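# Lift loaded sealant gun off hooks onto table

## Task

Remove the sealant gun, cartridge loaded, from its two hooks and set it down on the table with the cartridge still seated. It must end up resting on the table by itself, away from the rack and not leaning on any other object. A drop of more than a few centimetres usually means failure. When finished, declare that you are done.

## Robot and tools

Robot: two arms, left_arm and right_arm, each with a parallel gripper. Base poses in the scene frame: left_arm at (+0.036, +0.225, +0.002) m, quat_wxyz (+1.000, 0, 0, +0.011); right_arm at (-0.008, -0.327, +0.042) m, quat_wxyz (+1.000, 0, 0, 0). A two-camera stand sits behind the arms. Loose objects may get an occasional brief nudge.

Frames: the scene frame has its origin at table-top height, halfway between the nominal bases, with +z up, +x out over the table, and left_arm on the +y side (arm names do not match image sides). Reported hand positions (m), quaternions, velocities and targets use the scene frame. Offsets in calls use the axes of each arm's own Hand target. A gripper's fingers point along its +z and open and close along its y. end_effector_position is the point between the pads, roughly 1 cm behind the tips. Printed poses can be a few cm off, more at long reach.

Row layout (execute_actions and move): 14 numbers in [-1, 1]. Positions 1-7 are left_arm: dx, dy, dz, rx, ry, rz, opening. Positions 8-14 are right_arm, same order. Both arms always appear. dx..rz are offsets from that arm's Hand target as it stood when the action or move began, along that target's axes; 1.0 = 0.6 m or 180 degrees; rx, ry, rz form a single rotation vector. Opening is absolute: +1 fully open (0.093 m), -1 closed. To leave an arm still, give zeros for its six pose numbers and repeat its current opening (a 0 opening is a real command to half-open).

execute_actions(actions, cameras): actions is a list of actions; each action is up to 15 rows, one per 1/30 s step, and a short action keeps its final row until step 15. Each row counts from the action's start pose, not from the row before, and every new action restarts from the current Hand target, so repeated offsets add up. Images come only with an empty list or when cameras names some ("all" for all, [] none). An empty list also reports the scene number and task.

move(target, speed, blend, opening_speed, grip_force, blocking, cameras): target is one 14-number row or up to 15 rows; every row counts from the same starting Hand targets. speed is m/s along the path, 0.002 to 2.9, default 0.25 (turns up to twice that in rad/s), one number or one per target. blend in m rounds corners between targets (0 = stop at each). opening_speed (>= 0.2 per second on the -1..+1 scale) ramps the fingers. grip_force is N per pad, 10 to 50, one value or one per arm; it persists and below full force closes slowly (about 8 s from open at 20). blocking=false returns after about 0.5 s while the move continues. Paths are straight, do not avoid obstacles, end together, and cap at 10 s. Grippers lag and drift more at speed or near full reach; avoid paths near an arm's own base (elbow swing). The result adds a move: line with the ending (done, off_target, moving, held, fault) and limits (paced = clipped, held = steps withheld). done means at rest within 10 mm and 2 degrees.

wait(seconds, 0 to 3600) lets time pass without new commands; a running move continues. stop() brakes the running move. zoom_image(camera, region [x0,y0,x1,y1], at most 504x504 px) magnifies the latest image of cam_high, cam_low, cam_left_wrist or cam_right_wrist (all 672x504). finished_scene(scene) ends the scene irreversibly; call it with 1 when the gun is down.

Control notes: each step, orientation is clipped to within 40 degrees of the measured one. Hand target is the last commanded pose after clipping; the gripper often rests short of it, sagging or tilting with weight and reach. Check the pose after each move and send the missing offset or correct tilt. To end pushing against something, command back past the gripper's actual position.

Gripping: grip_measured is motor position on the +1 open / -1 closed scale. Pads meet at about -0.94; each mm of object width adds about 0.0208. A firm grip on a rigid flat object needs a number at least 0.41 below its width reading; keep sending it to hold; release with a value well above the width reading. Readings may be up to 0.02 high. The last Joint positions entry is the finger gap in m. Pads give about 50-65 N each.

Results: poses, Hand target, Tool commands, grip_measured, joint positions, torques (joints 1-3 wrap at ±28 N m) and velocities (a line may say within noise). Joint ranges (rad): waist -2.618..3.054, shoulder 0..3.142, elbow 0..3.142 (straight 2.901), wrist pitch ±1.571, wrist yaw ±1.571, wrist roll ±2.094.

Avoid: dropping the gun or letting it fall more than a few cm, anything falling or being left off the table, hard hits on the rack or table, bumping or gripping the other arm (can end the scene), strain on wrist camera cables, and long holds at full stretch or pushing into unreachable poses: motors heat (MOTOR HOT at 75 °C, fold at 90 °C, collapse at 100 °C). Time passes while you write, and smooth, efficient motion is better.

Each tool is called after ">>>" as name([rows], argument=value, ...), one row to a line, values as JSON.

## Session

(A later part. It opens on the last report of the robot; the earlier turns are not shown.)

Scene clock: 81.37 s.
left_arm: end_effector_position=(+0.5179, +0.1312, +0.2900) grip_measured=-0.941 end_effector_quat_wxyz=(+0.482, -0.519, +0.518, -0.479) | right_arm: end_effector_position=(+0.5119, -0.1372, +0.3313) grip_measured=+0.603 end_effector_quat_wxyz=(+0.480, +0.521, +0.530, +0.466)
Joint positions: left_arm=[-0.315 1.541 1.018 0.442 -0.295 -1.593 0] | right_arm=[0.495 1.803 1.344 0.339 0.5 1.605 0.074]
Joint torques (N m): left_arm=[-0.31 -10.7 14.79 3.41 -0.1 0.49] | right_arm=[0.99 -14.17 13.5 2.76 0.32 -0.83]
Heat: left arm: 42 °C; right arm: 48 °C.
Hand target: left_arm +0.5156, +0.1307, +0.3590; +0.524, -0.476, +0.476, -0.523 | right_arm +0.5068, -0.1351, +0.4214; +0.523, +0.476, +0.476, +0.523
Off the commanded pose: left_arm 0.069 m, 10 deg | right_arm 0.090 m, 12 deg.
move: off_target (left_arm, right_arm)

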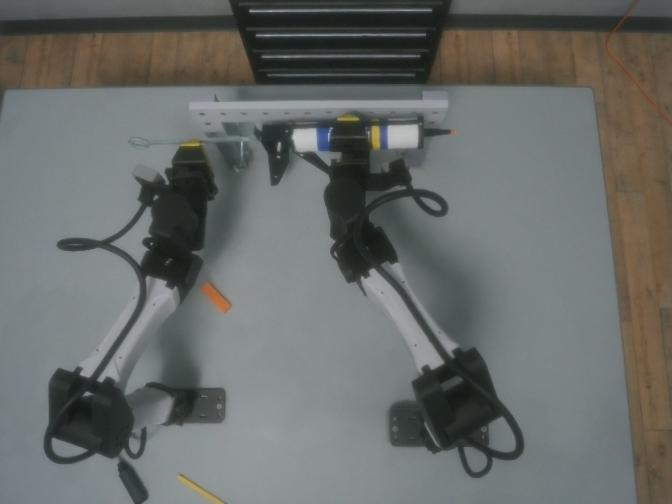

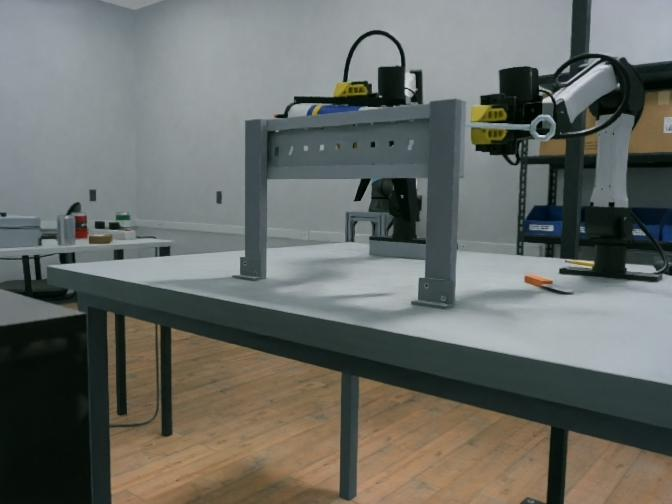

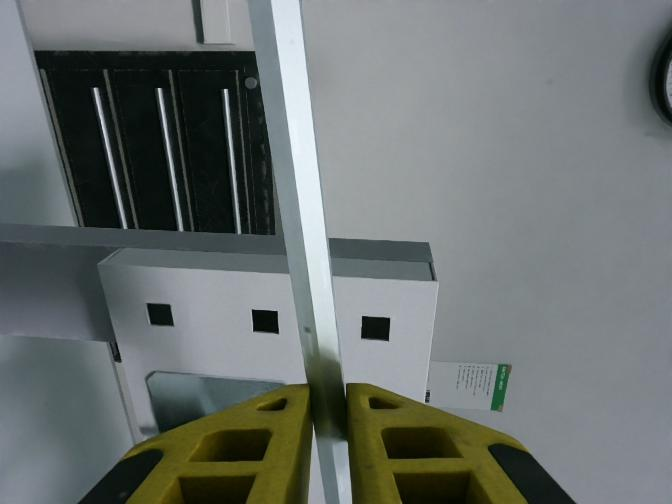

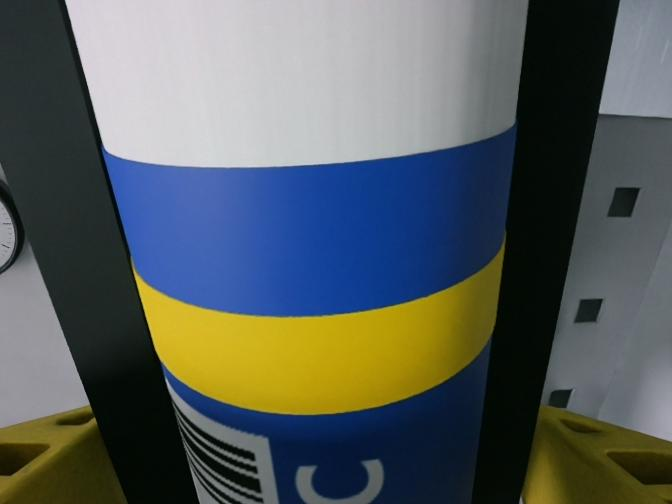

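>>> move(target=[0,-0.02,-0.2655,0.0,0,0,-1,0,0.02,-0.2655,0,0,0,0.0], speed=0.12, cameras=["all"])

Scene clock: 85.23 s.
left_arm: end_effector_position=(+0.3616, +0.1341, +0.3412) grip_measured=-0.942 end_effector_quat_wxyz=(+0.511, -0.500, +0.482, -0.507) | right_arm: end_effector_position=(+0.3559, -0.1360, +0.3804) grip_measured=+0.603 end_effector_quat_wxyz=(+0.505, +0.503, +0.502, +0.490)
Joint positions: left_arm=[-0.565 0.909 0.703 0.248 -0.565 -1.563 0] | right_arm=[0.781 1.303 0.954 0.335 0.799 1.566 0.074]
Joint torques (N m): left_arm=[-1.31 -2.92 8.43 3.06 0.04 0.5] | right_arm=[1.46 -7.56 9.18 2.61 0.15 -0.86]
Heat: left arm: 43 °C; right arm: 48 °C.
Hand target: left_arm +0.3558, +0.1305, +0.3559; +0.524, -0.476, +0.476, -0.523 | right_arm +0.3470, -0.1350, +0.4182; +0.523, +0.476, +0.476, +0.523
Off the commanded pose: left_arm 0.016 m, 4 deg | right_arm 0.039 m, 6 deg.
move: off_target (left_arm, right_arm)

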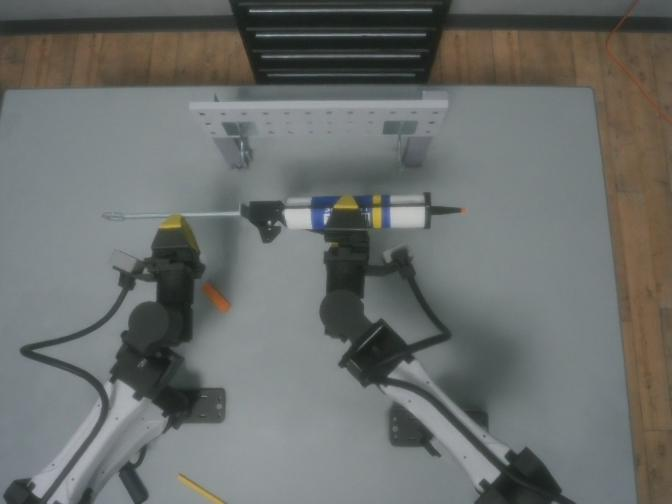

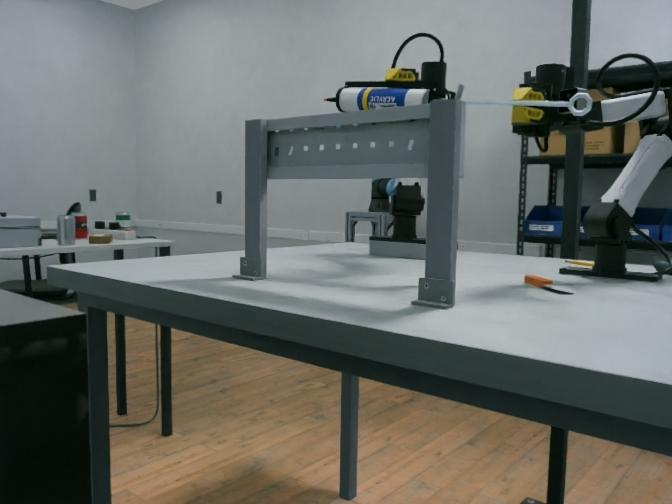

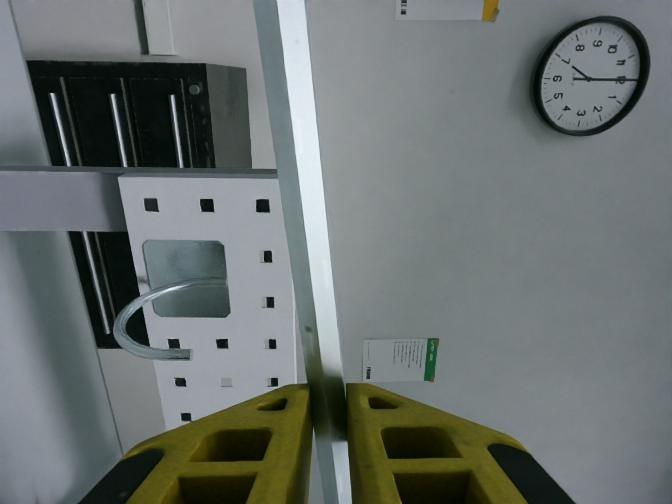

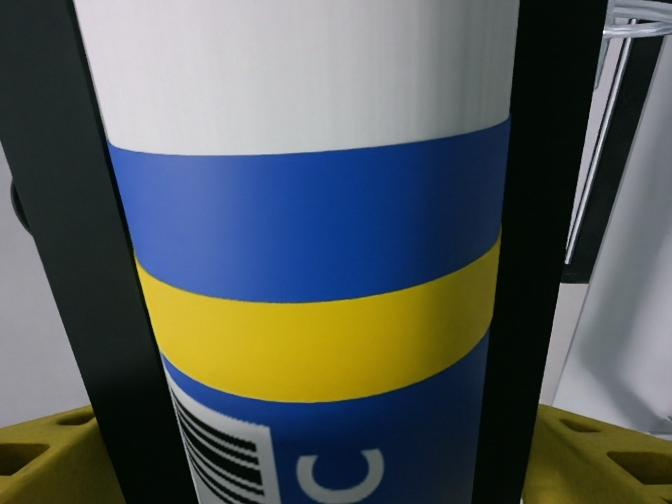

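>>> move(target=[0.05,0.10,-0.001,-0.197,0,0,-1,-0.05,-0.10,-0.001,0.197,0,0,0.0], speed=0.12, cameras=["all"])

Scene clock: 92.33 s.
left_arm: end_effector_position=(+0.3534, +0.1005, +0.2719) grip_measured=-0.942 end_effector_quat_wxyz=(-0.331, +0.623, -0.624, +0.336) | right_arm: end_effector_position=(+0.3409, -0.1693, +0.3139) grip_measured=+0.603 end_effector_quat_wxyz=(+0.330, +0.631, +0.632, +0.306)
Joint positions: left_arm=[-0.631 1.151 1.132 -0.66 -0.488 -1.94 0] | right_arm=[0.649 1.37 1.333 -0.726 0.533 1.986 0.074]
Joint torques (N m): left_arm=[-0.12 -2.51 13.55 2.38 -0.53 0.29] | right_arm=[0.12 -6.27 13.42 1.95 0.65 -0.53]
Heat: left arm: 44 °C; right arm: 46 °C.
Hand target: left_arm +0.3609, +0.1005, +0.2960; -0.354, +0.613, -0.612, +0.353 | right_arm +0.3521, -0.1651, +0.3584; +0.354, +0.613, +0.612, +0.353
Off the commanded pose: left_arm 0.025 m, 4 deg | right_arm 0.046 m, 7 deg.
move: off_target (left_arm, right_arm)

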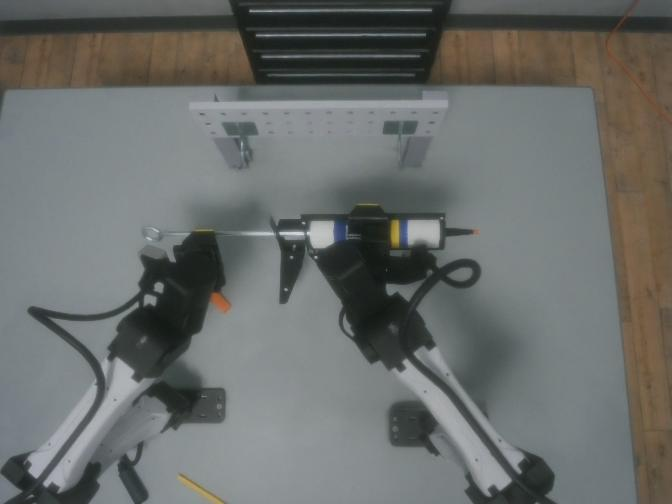

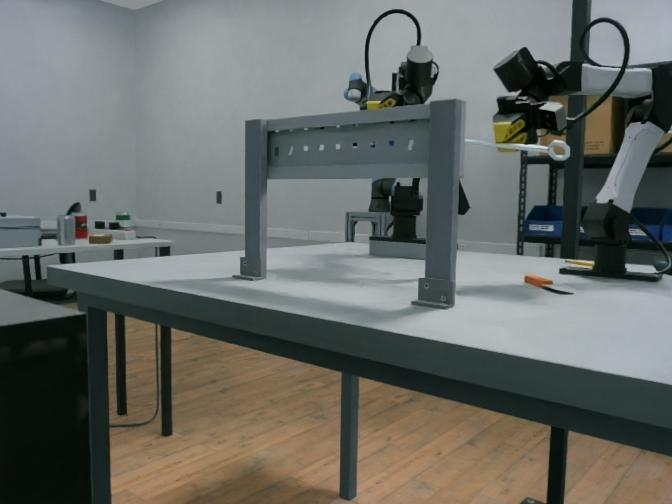

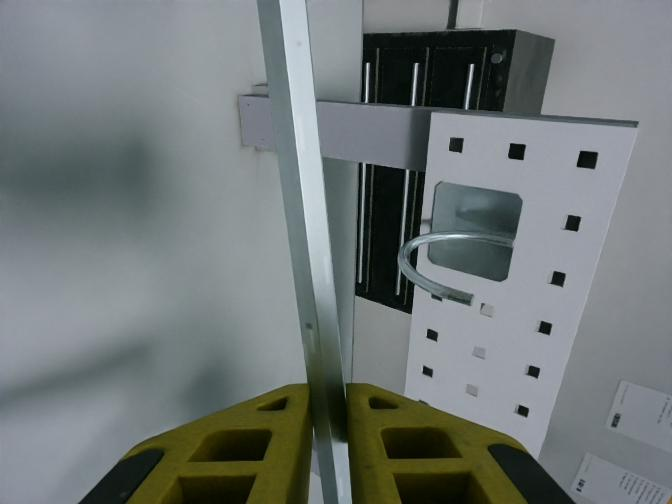

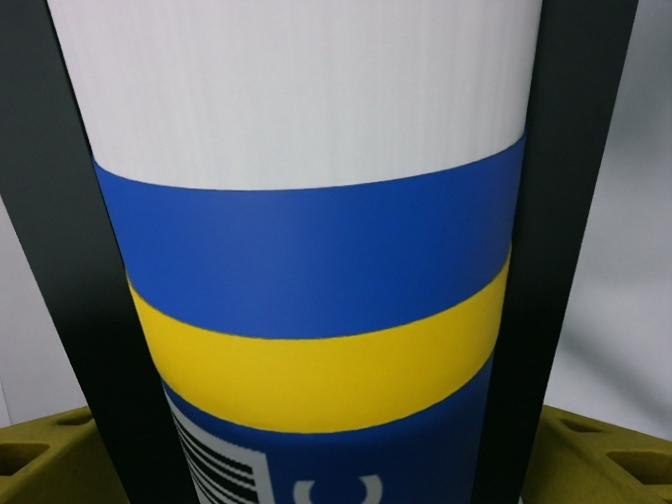

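>>> move(target=[0,0.165,0.1145,-0.25,0,0,-1,0,-0.165,0.1145,0.25,0,0,0.0], speed=0.12, cameras=["all"])

Scene clock: 99.43 s.
left_arm: end_effector_position=(+0.3623, +0.0986, +0.1689) grip_measured=-0.946 end_effector_quat_wxyz=(-0.079, +0.703, -0.701, +0.087) | right_arm: end_effector_position=(+0.3557, -0.1708, +0.2113) grip_measured=+0.602 end_effector_quat_wxyz=(+0.092, +0.710, +0.696, +0.055)
Joint positions: left_arm=[-0.432 1.669 1.535 -1.215 -0.083 -1.973 0] | right_arm=[0.464 1.908 1.844 -1.344 0.14 2.044 0.074]
Joint torques (N m): left_arm=[0.58 -5.9 11.47 0.89 -0.32 0.08] | right_arm=[-0.32 -10.22 11.96 0.35 0.05 -0.32]
Heat: left arm: 42 °C; right arm: 45 °C.
Hand target: left_arm +0.3708, +0.1006, +0.1760; -0.092, +0.702, -0.701, +0.092 | right_arm +0.3620, -0.1652, +0.2384; +0.092, +0.701, +0.701, +0.092
Off the commanded pose: left_arm 0.011 m, 2 deg | right_arm 0.028 m, 4 deg.
move: off_target (left_arm, right_arm)

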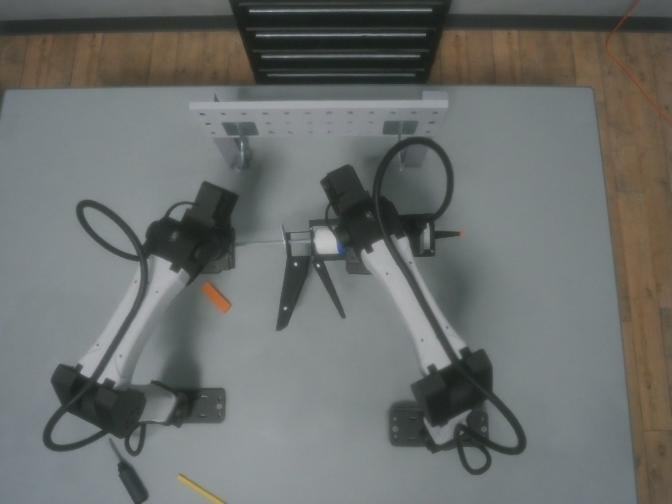

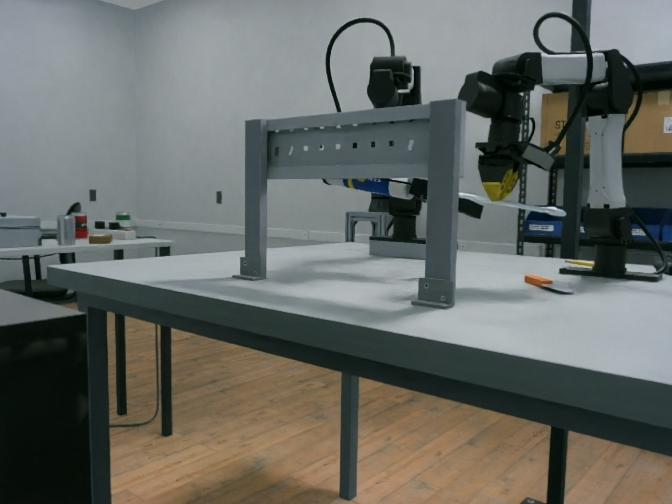

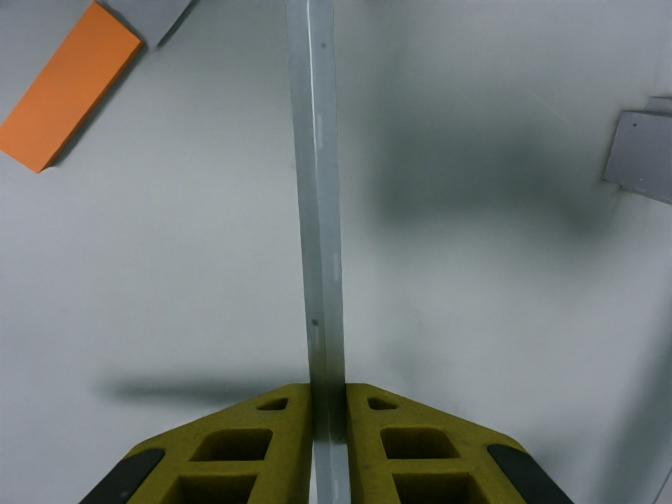

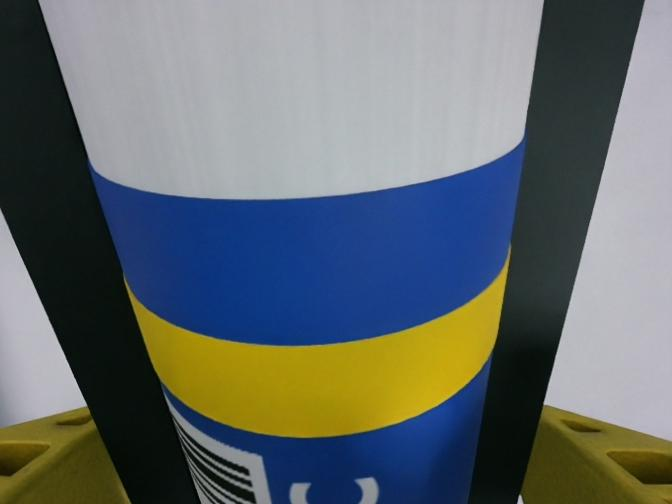

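>>> move(target=[0,0.037,0.137,-0.083,0,0,-1,0,-0.043,0.161,0.083,0,0,0.0], speed=0.12, cameras=["all"])

Scene clock: 108.27 s.
left_arm: end_effector_position=(+0.3661, +0.0996, +0.0927) grip_measured=-0.946 end_effector_quat_wxyz=(+0.002, +0.706, -0.709, -0.002) | right_arm: end_effector_position=(+0.3632, -0.1694, +0.1246) grip_measured=+0.602 end_effector_quat_wxyz=(+0.013, +0.716, +0.698, -0.017)
Joint positions: left_arm=[-0.385 1.896 1.535 -1.216 0.002 -1.929 0] | right_arm=[0.415 2.115 1.816 -1.295 0.036 2.014 0.074]
Joint torques (N m): left_arm=[0.61 -7.68 8.06 0.52 -0.11 -0.01] | right_arm=[-0.21 -11.67 7.57 -0.06 -0.13 -0.33]
Heat: left arm: 42 °C; right arm: 46 °C.
Hand target: left_arm +0.3706, +0.1007, +0.0908; +0.000, +0.708, -0.707, +0.000 | right_arm +0.3621, -0.1652, +0.1385; +0.001, +0.707, +0.707, +0.000
Off the commanded pose: left_arm 0.005 m, 0 deg | right_arm 0.014 m, 3 deg.
move: off_target (right_arm)

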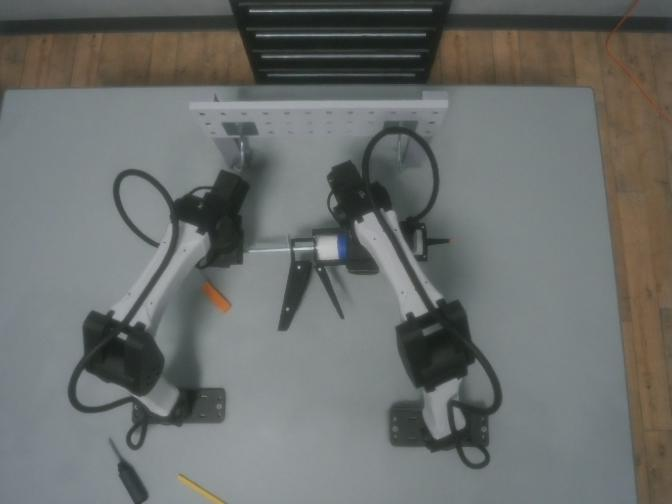

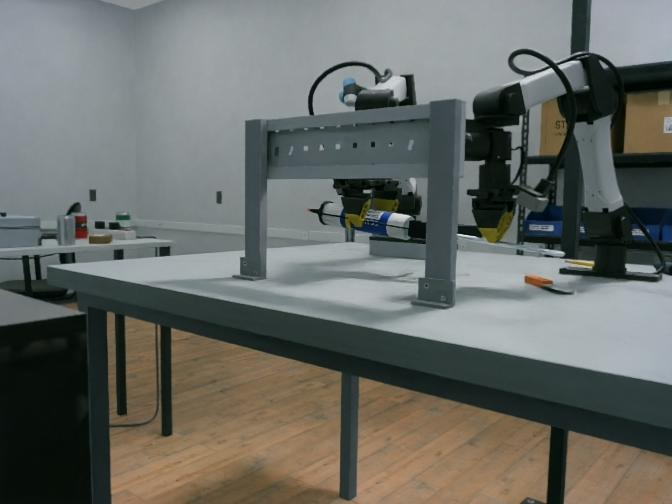

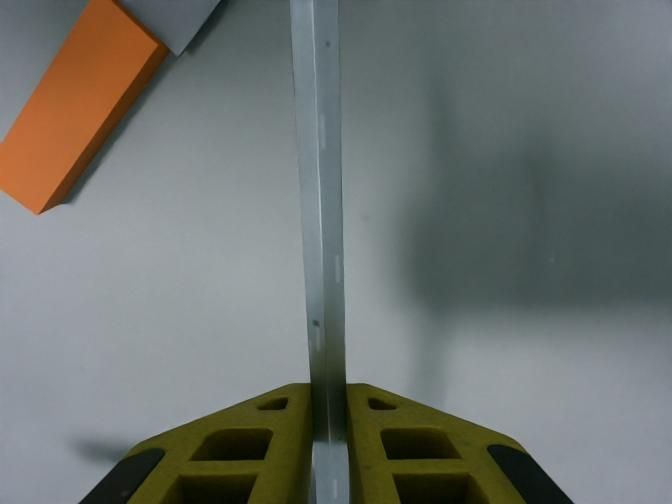

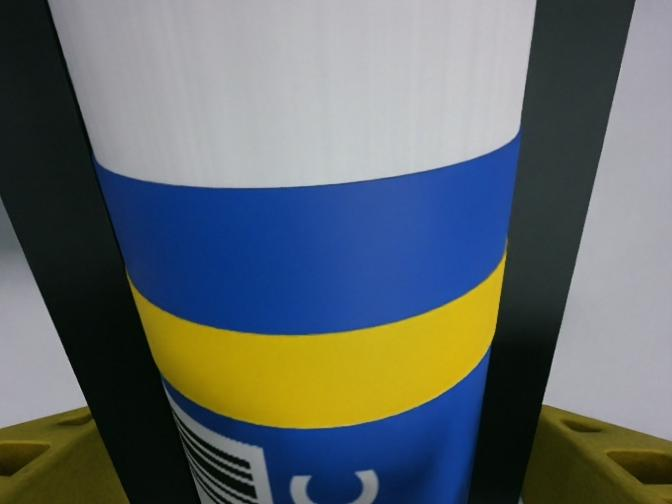

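>>> move(target=[0,0,0.065,0,0,0,-1,0,0,0.09,0,0,0,0.0], speed=0.08, cameras=["cam_low","cam_right_wrist"])

>>> zoom_image(camera="cam_low", region=[260, 170, 600, 310])

Scene clock: 113.67 s.
left_arm: end_effector_position=(+0.3649, +0.1001, +0.0564) grip_measured=-0.946 end_effector_quat_wxyz=(+0.005, +0.705, -0.709, -0.008) | right_arm: end_effector_position=(+0.3629, -0.1682, +0.0747) grip_measured=+0.602 end_effector_quat_wxyz=(+0.009, +0.717, +0.697, -0.009)
Joint positions: left_arm=[-0.385 1.928 1.431 -1.092 0.002 -1.928 0] | right_arm=[0.413 2.135 1.648 -1.095 0.023 2.013 0.074]
Joint torques (N m): left_arm=[0.65 -8.02 6.56 0.73 -0.11 -0.03] | right_arm=[-0.08 -11.1 6.95 -0.04 -0.02 -0.33]
Heat: left arm: 41 °C; right arm: 47 °C.
Hand target: left_arm +0.3706, +0.1007, +0.0518; +0.000, +0.708, -0.707, +0.000 | right_arm +0.3622, -0.1651, +0.0845; +0.000, +0.707, +0.707, +0.000
Off the commanded pose: left_arm 0.007 m, 1 deg | right_arm 0.010 m, 2 deg.
move: done

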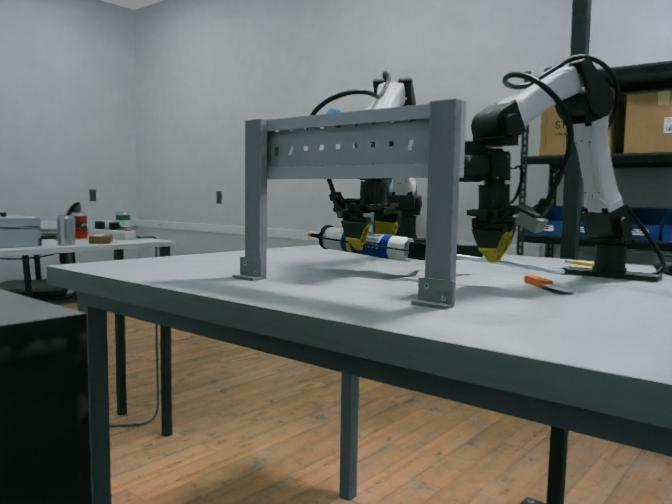

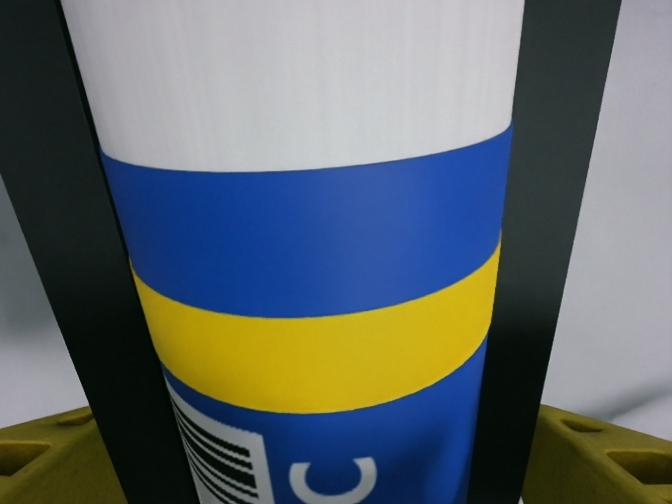

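Scaled by 1.482.

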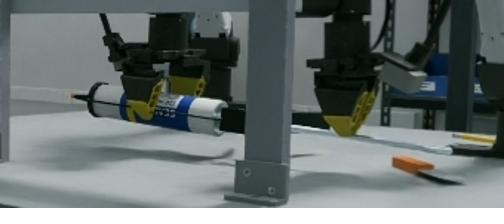

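>>> move(target=[0,0,0.035,0,0,0,-1,0,0,0.037,0,0,0,0.0], speed=0.06, cameras=["cam_low","cam_left_wrist","cam_right_wrist"])

>>> zoom_image(camera="cam_low", region=[260, 170, 600, 310])

Scene clock: 118.90 s.
left_arm: end_effector_position=(+0.3644, +0.1003, +0.0353) grip_measured=-0.946 end_effector_quat_wxyz=(+0.005, +0.705, -0.709, -0.009) | right_arm: end_effector_position=(+0.3627, -0.1678, +0.0530) grip_measured=+0.602 end_effector_quat_wxyz=(+0.008, +0.717, +0.697, -0.008)
Joint positions: left_arm=[-0.385 1.952 1.378 -1.018 0.002 -1.928 0] | right_arm=[0.413 2.157 1.593 -1.016 0.02 2.013 0.074]
Joint torques (N m): left_arm=[0.64 -8.16 6.28 0.82 -0.08 -0.03] | right_arm=[-0.05 -11.02 6.74 -0.03 0.01 -0.32]
Heat: left arm: 40 °C; right arm: 47 °C.
Hand target: left_arm +0.3706, +0.1007, +0.0309; +0.000, +0.708, -0.707, +0.000 | right_arm +0.3621, -0.1652, +0.0622; +0.000, +0.707, +0.707, +0.000
Off the commanded pose: left_arm 0.008 m, 1 deg | right_arm 0.010 m, 2 deg.
move: done

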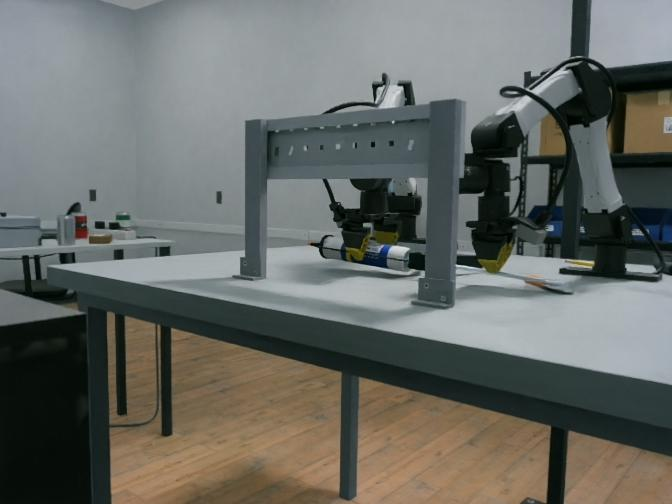

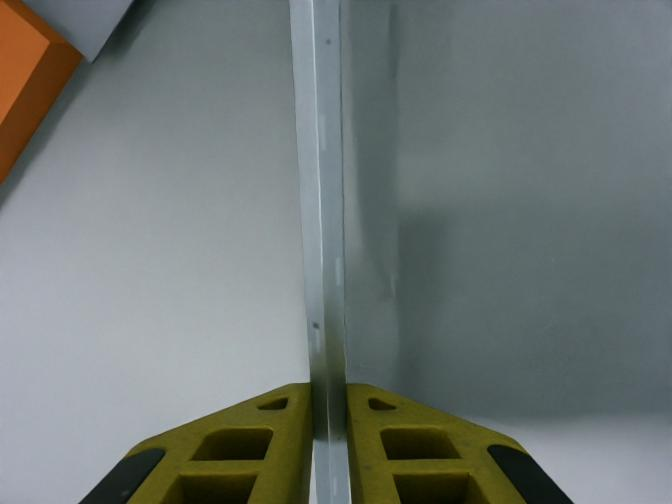

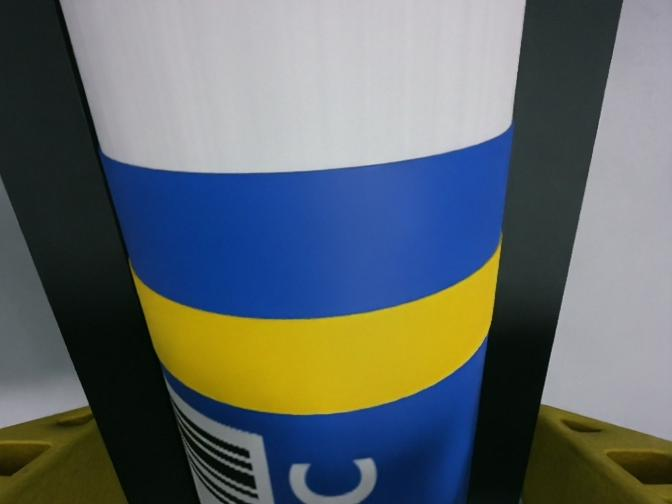

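Scaled by 1.482.

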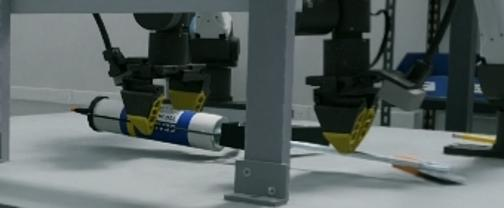

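>>> wait(seconds=0.1, cameras=["all"])

>>> zoom_image(camera="cam_high", region=[130, 200, 330, 340])

>>> zoom_image(camera="cam_low", region=[440, 220, 600, 310])

Scene clock: 123.67 s.
left_arm: end_effector_position=(+0.3646, +0.1002, +0.0353) grip_measured=-0.946 end_effector_quat_wxyz=(+0.005, +0.705, -0.709, -0.009) | right_arm: end_effector_position=(+0.3628, -0.1677, +0.0530) grip_measured=+0.602 end_effector_quat_wxyz=(+0.008, +0.717, +0.697, -0.007)
Joint positions: left_arm=[-0.385 1.952 1.378 -1.017 0.002 -1.928 0] | right_arm=[0.413 2.157 1.593 -1.015 0.02 2.013 0.074]
Joint torques (N m): left_arm=[0.61 -8.1 6.27 0.77 -0.11 -0.03] | right_arm=[-0.08 -11.08 6.76 -0.05 0.01 -0.33]
Heat: left arm: 40 °C; right arm: 47 °C.
Hand target: left_arm +0.3706, +0.1007, +0.0309; +0.000, +0.708, -0.707, +0.000 | right_arm +0.3621, -0.1652, +0.0622; +0.000, +0.707, +0.707, +0.000
Tool commands: left_gripper/opening=-1.0 right_gripper/opening=+0.0
Off the commanded pose: left_arm 0.008 m, 1 deg | right_arm 0.010 m, 2 deg.
wait: 0.10 s; at rest from the start

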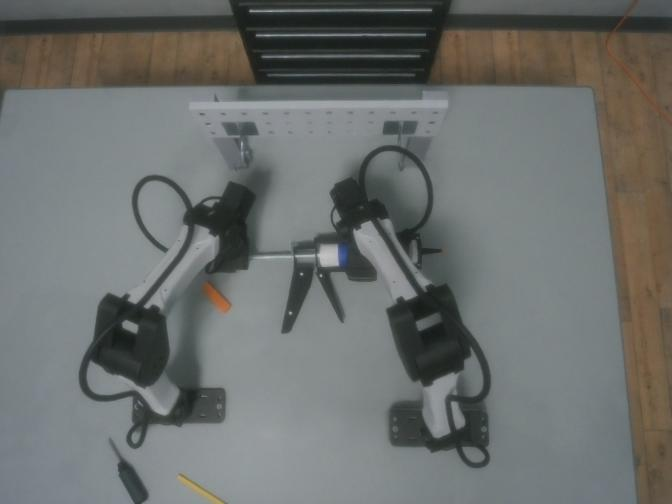

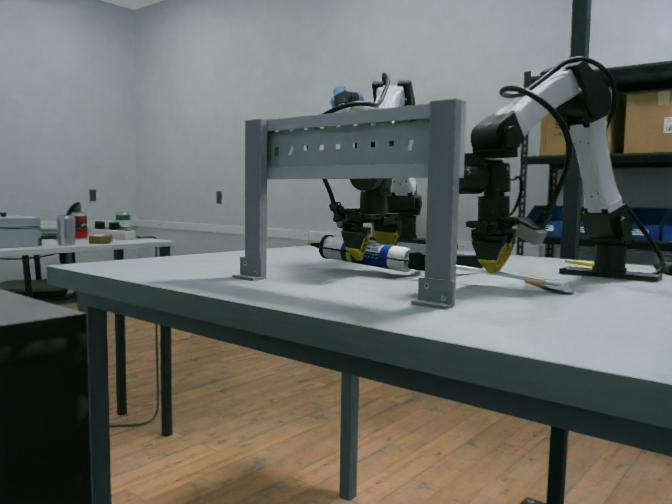

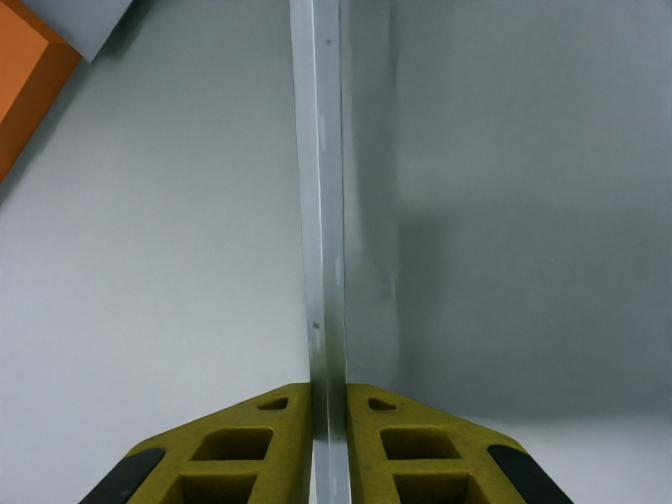

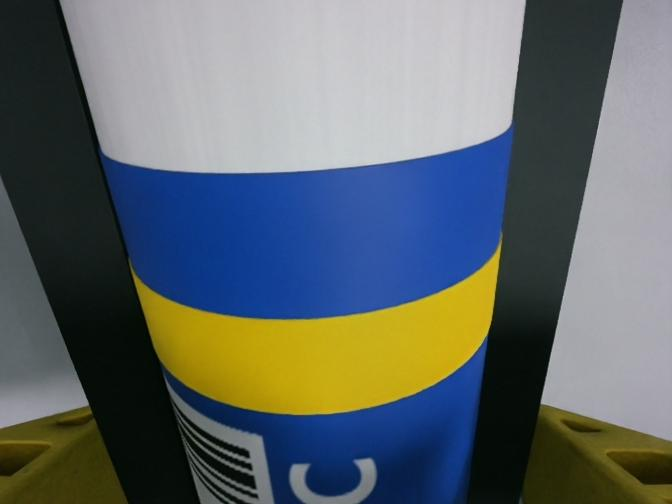

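Scaled by 2.520.

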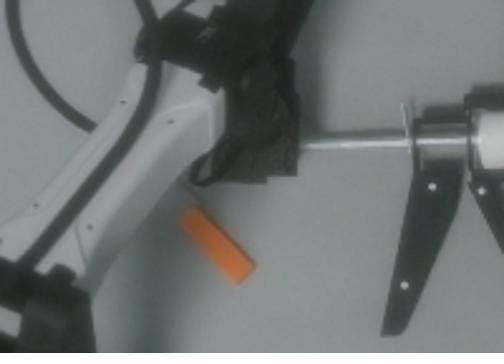

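Scaled by 3.150.

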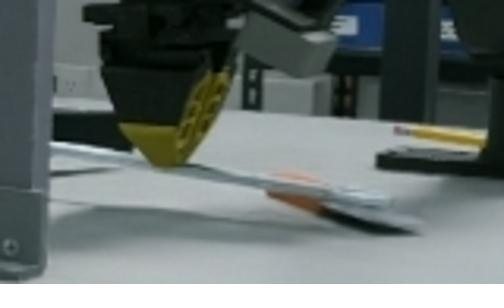

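>>> move([
  [0,0,-0.05,0,0,0,-1,0,0,-0.05,0,0,0,0.0],
  [0.05,-0.033,-0.05,0,0,0,-1,-0.05,0.033,-0.05,0,0,0,0.0],
  [0.05,-0.033,0.01,0,0,0,-1,-0.05,0.033,0.01,0,0,0,0.0],
], speed=0.08, blend=0.01, cameras=["all"])

>>> zoom_image(camera="cam_low", region=[300, 200, 600, 310])

Scene clock: 133.47 s.
left_arm: end_effector_position=(+0.3847, +0.0716, +0.0294) grip_measured=-0.946 end_effector_quat_wxyz=(+0.006, +0.702, -0.712, -0.009) | right_arm: end_effector_position=(+0.3816, -0.1966, +0.0463) grip_measured=+0.602 end_effector_quat_wxyz=(+0.003, +0.720, +0.694, -0.007)
Joint positions: left_arm=[-0.436 2.067 1.522 -1.047 0.004 -1.971 0] | right_arm=[0.327 2.194 1.625 -1.012 0.012 1.934 0.074]
Joint torques (N m): left_arm=[0.27 -9.17 6.27 0.8 -0.13 -0.14] | right_arm=[-0.08 -11.45 6.71 -0.05 0.1 -0.39]
Heat: left arm: 41 °C; right arm: 47 °C.
Hand target: left_arm +0.3905, +0.0707, +0.0248; +0.000, +0.708, -0.707, +0.000 | right_arm +0.3820, -0.1952, +0.0563; +0.000, +0.707, +0.707, +0.000
Off the commanded pose: left_arm 0.007 m, 2 deg | right_arm 0.010 m, 2 deg.
move: done

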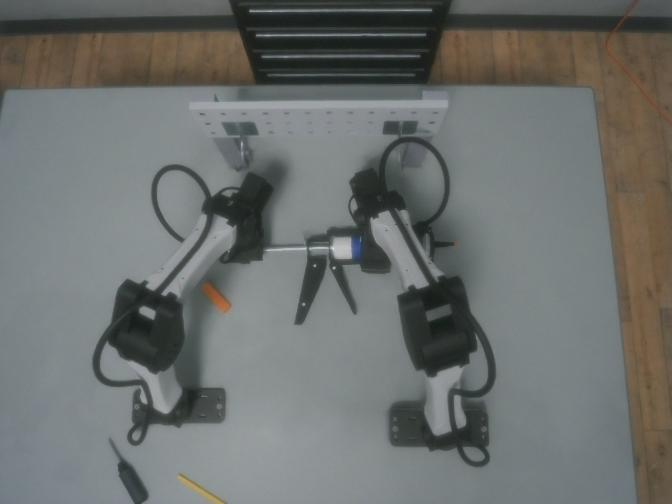

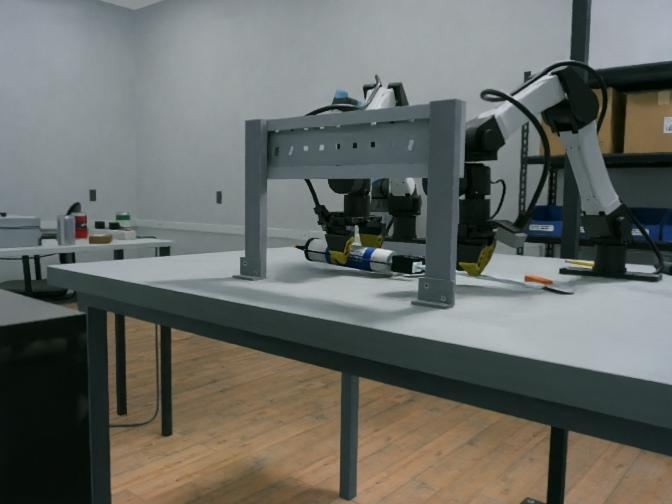

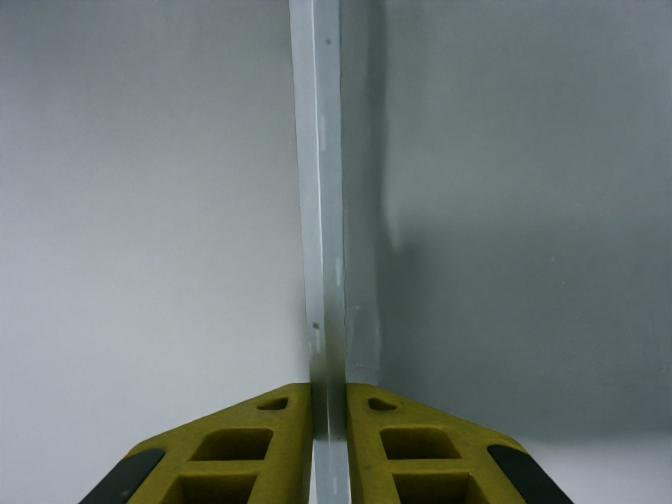

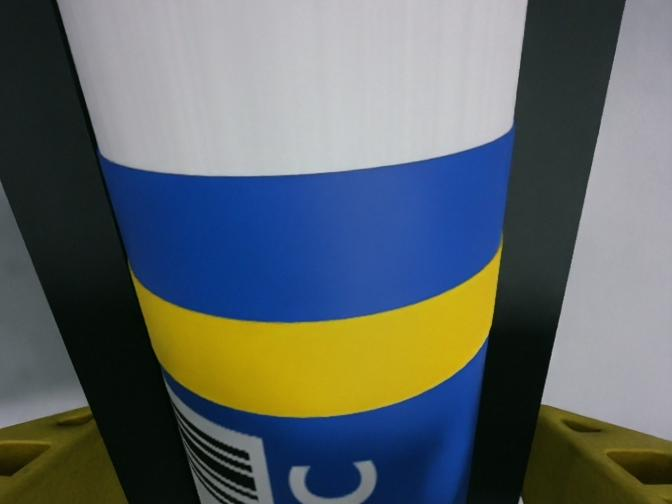

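Scaled by 1.680.

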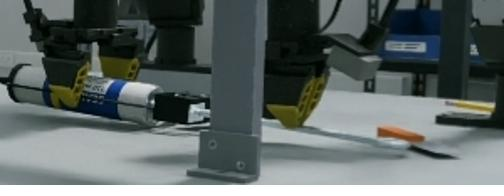

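>>> move(target=[0,0,0.01,0,0,0,-1,0,0,0.017,0,0,0,0.0], speed=0.05, cameras=["cam_low","cam_left_wrist"])

>>> zoom_image(camera="cam_low", region=[290, 220, 600, 310])

Scene clock: 136.50 s.
left_arm: end_effector_position=(+0.3845, +0.0717, +0.0263) grip_measured=-0.946 end_effector_quat_wxyz=(+0.005, +0.702, -0.712, -0.008) | right_arm: end_effector_position=(+0.3815, -0.1966, +0.0410) grip_measured=+0.602 end_effector_quat_wxyz=(+0.004, +0.720, +0.694, -0.006)
Joint positions: left_arm=[-0.436 2.068 1.511 -1.033 0.004 -1.971 0] | right_arm=[0.327 2.198 1.61 -0.99 0.012 1.934 0.074]
Joint torques (N m): left_arm=[0.24 -8.77 6.08 0.83 -0.1 -0.14] | right_arm=[-0.1 -10.7 6.31 0.08 0.09 -0.39]
Heat: left arm: 41 °C; right arm: 48 °C.
Hand target: left_arm +0.3904, +0.0708, +0.0189; +0.000, +0.708, -0.707, +0.000 | right_arm +0.3819, -0.1952, +0.0460; +0.000, +0.707, +0.707, +0.000
Off the commanded pose: left_arm 0.010 m, 1 deg | right_arm 0.005 m, 2 deg.
move: done

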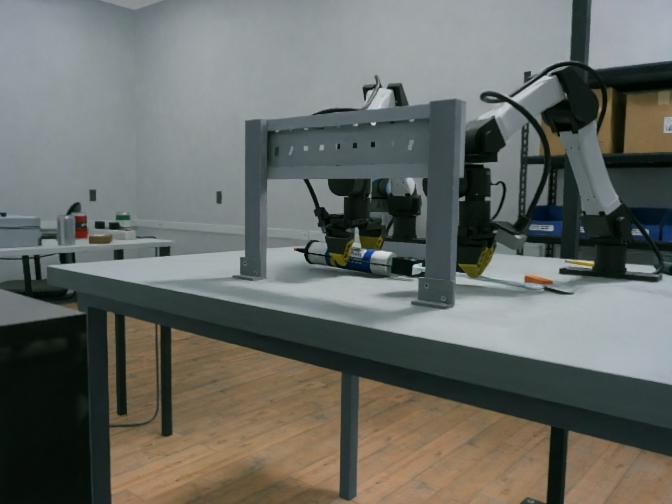

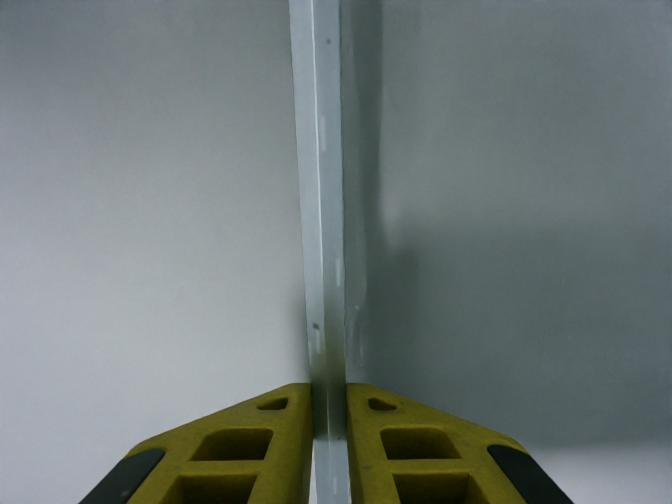

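Scaled by 1.626.

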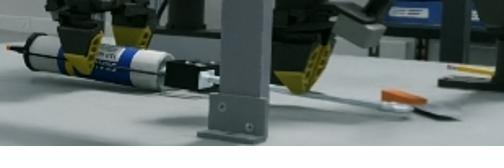

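>>> move(target=[0,0,0.006,0,0,0,-1,0,0,0.017,0,0,0,0.0], speed=0.05, cameras=["cam_low"])

>>> zoom_image(camera="cam_low", region=[290, 220, 600, 310])

Scene clock: 139.27 s.
left_arm: end_effector_position=(+0.3852, +0.0714, +0.0263) grip_measured=-0.947 end_effector_quat_wxyz=(+0.005, +0.702, -0.712, -0.007) | right_arm: end_effector_position=(+0.3814, -0.1979, +0.0379) grip_measured=+0.602 end_effector_quat_wxyz=(+0.002, +0.721, +0.693, -0.005)
Joint positions: left_arm=[-0.436 2.068 1.511 -1.029 0.004 -1.971 0] | right_arm=[0.322 2.2 1.6 -0.977 0.008 1.934 0.074]
Joint torques (N m): left_arm=[0.29 -8.36 5.14 1 -0.12 -0.13] | right_arm=[0.31 -9.72 5.46 0.29 0.12 -0.4]
Heat: left arm: 42 °C; right arm: 49 °C.
Hand target: left_arm +0.3904, +0.0708, +0.0153; +0.000, +0.708, -0.707, +0.000 | right_arm +0.3820, -0.1952, +0.0359; +0.000, +0.707, +0.707, +0.000
Off the commanded pose: left_arm 0.012 m, 1 deg | right_arm 0.003 m, 2 deg.
move: off_target (left_arm)

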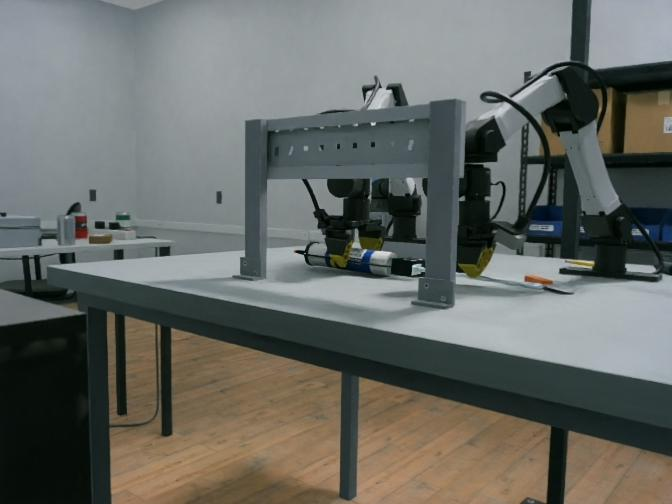

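Scaled by 1.626.

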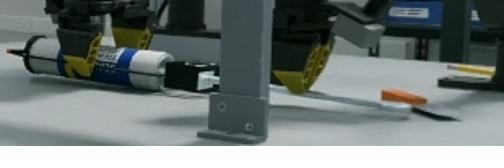

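>>> move(target=[0,0,-0.012,0,0,0,-1,0,0,0.017,0,0,0,0.0], speed=0.05, cameras=["cam_low"])

>>> zoom_image(camera="cam_low", region=[290, 220, 450, 300])

Scene clock: 142.83 s.
left_arm: end_effector_position=(+0.3852, +0.0714, +0.0263) grip_measured=-0.947 end_effector_quat_wxyz=(+0.005, +0.702, -0.712, -0.007) | right_arm: end_effector_position=(+0.3812, -0.1982, +0.0360) grip_measured=+0.602 end_effector_quat_wxyz=(+0.000, +0.722, +0.692, -0.003)
Joint positions: left_arm=[-0.436 2.068 1.511 -1.029 0.004 -1.971 0] | right_arm=[0.319 2.2 1.592 -0.967 0.003 1.933 0.074]
Joint torques (N m): left_arm=[0.29 -9.03 6.79 0.68 -0.11 -0.14] | right_arm=[0.5 -8.59 4.59 0.51 0.16 -0.39]
Heat: left arm: 42 °C; right arm: 48 °C.
Hand target: left_arm +0.3905, +0.0707, +0.0225; +0.000, +0.708, -0.707, +0.000 | right_arm +0.3820, -0.1953, +0.0257; +0.000, +0.707, +0.707, +0.000
Off the commanded pose: left_arm 0.006 m, 1 deg | right_arm 0.011 m, 2 deg.
move: off_target (right_arm)

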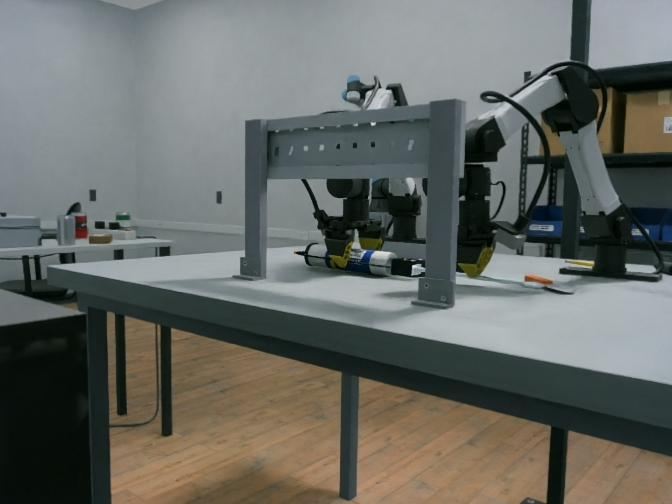

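Scaled by 3.150.

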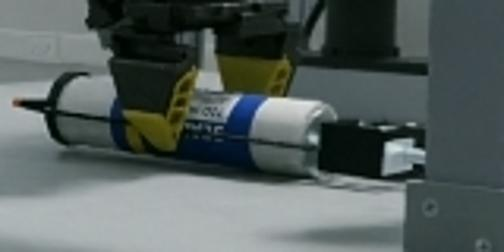

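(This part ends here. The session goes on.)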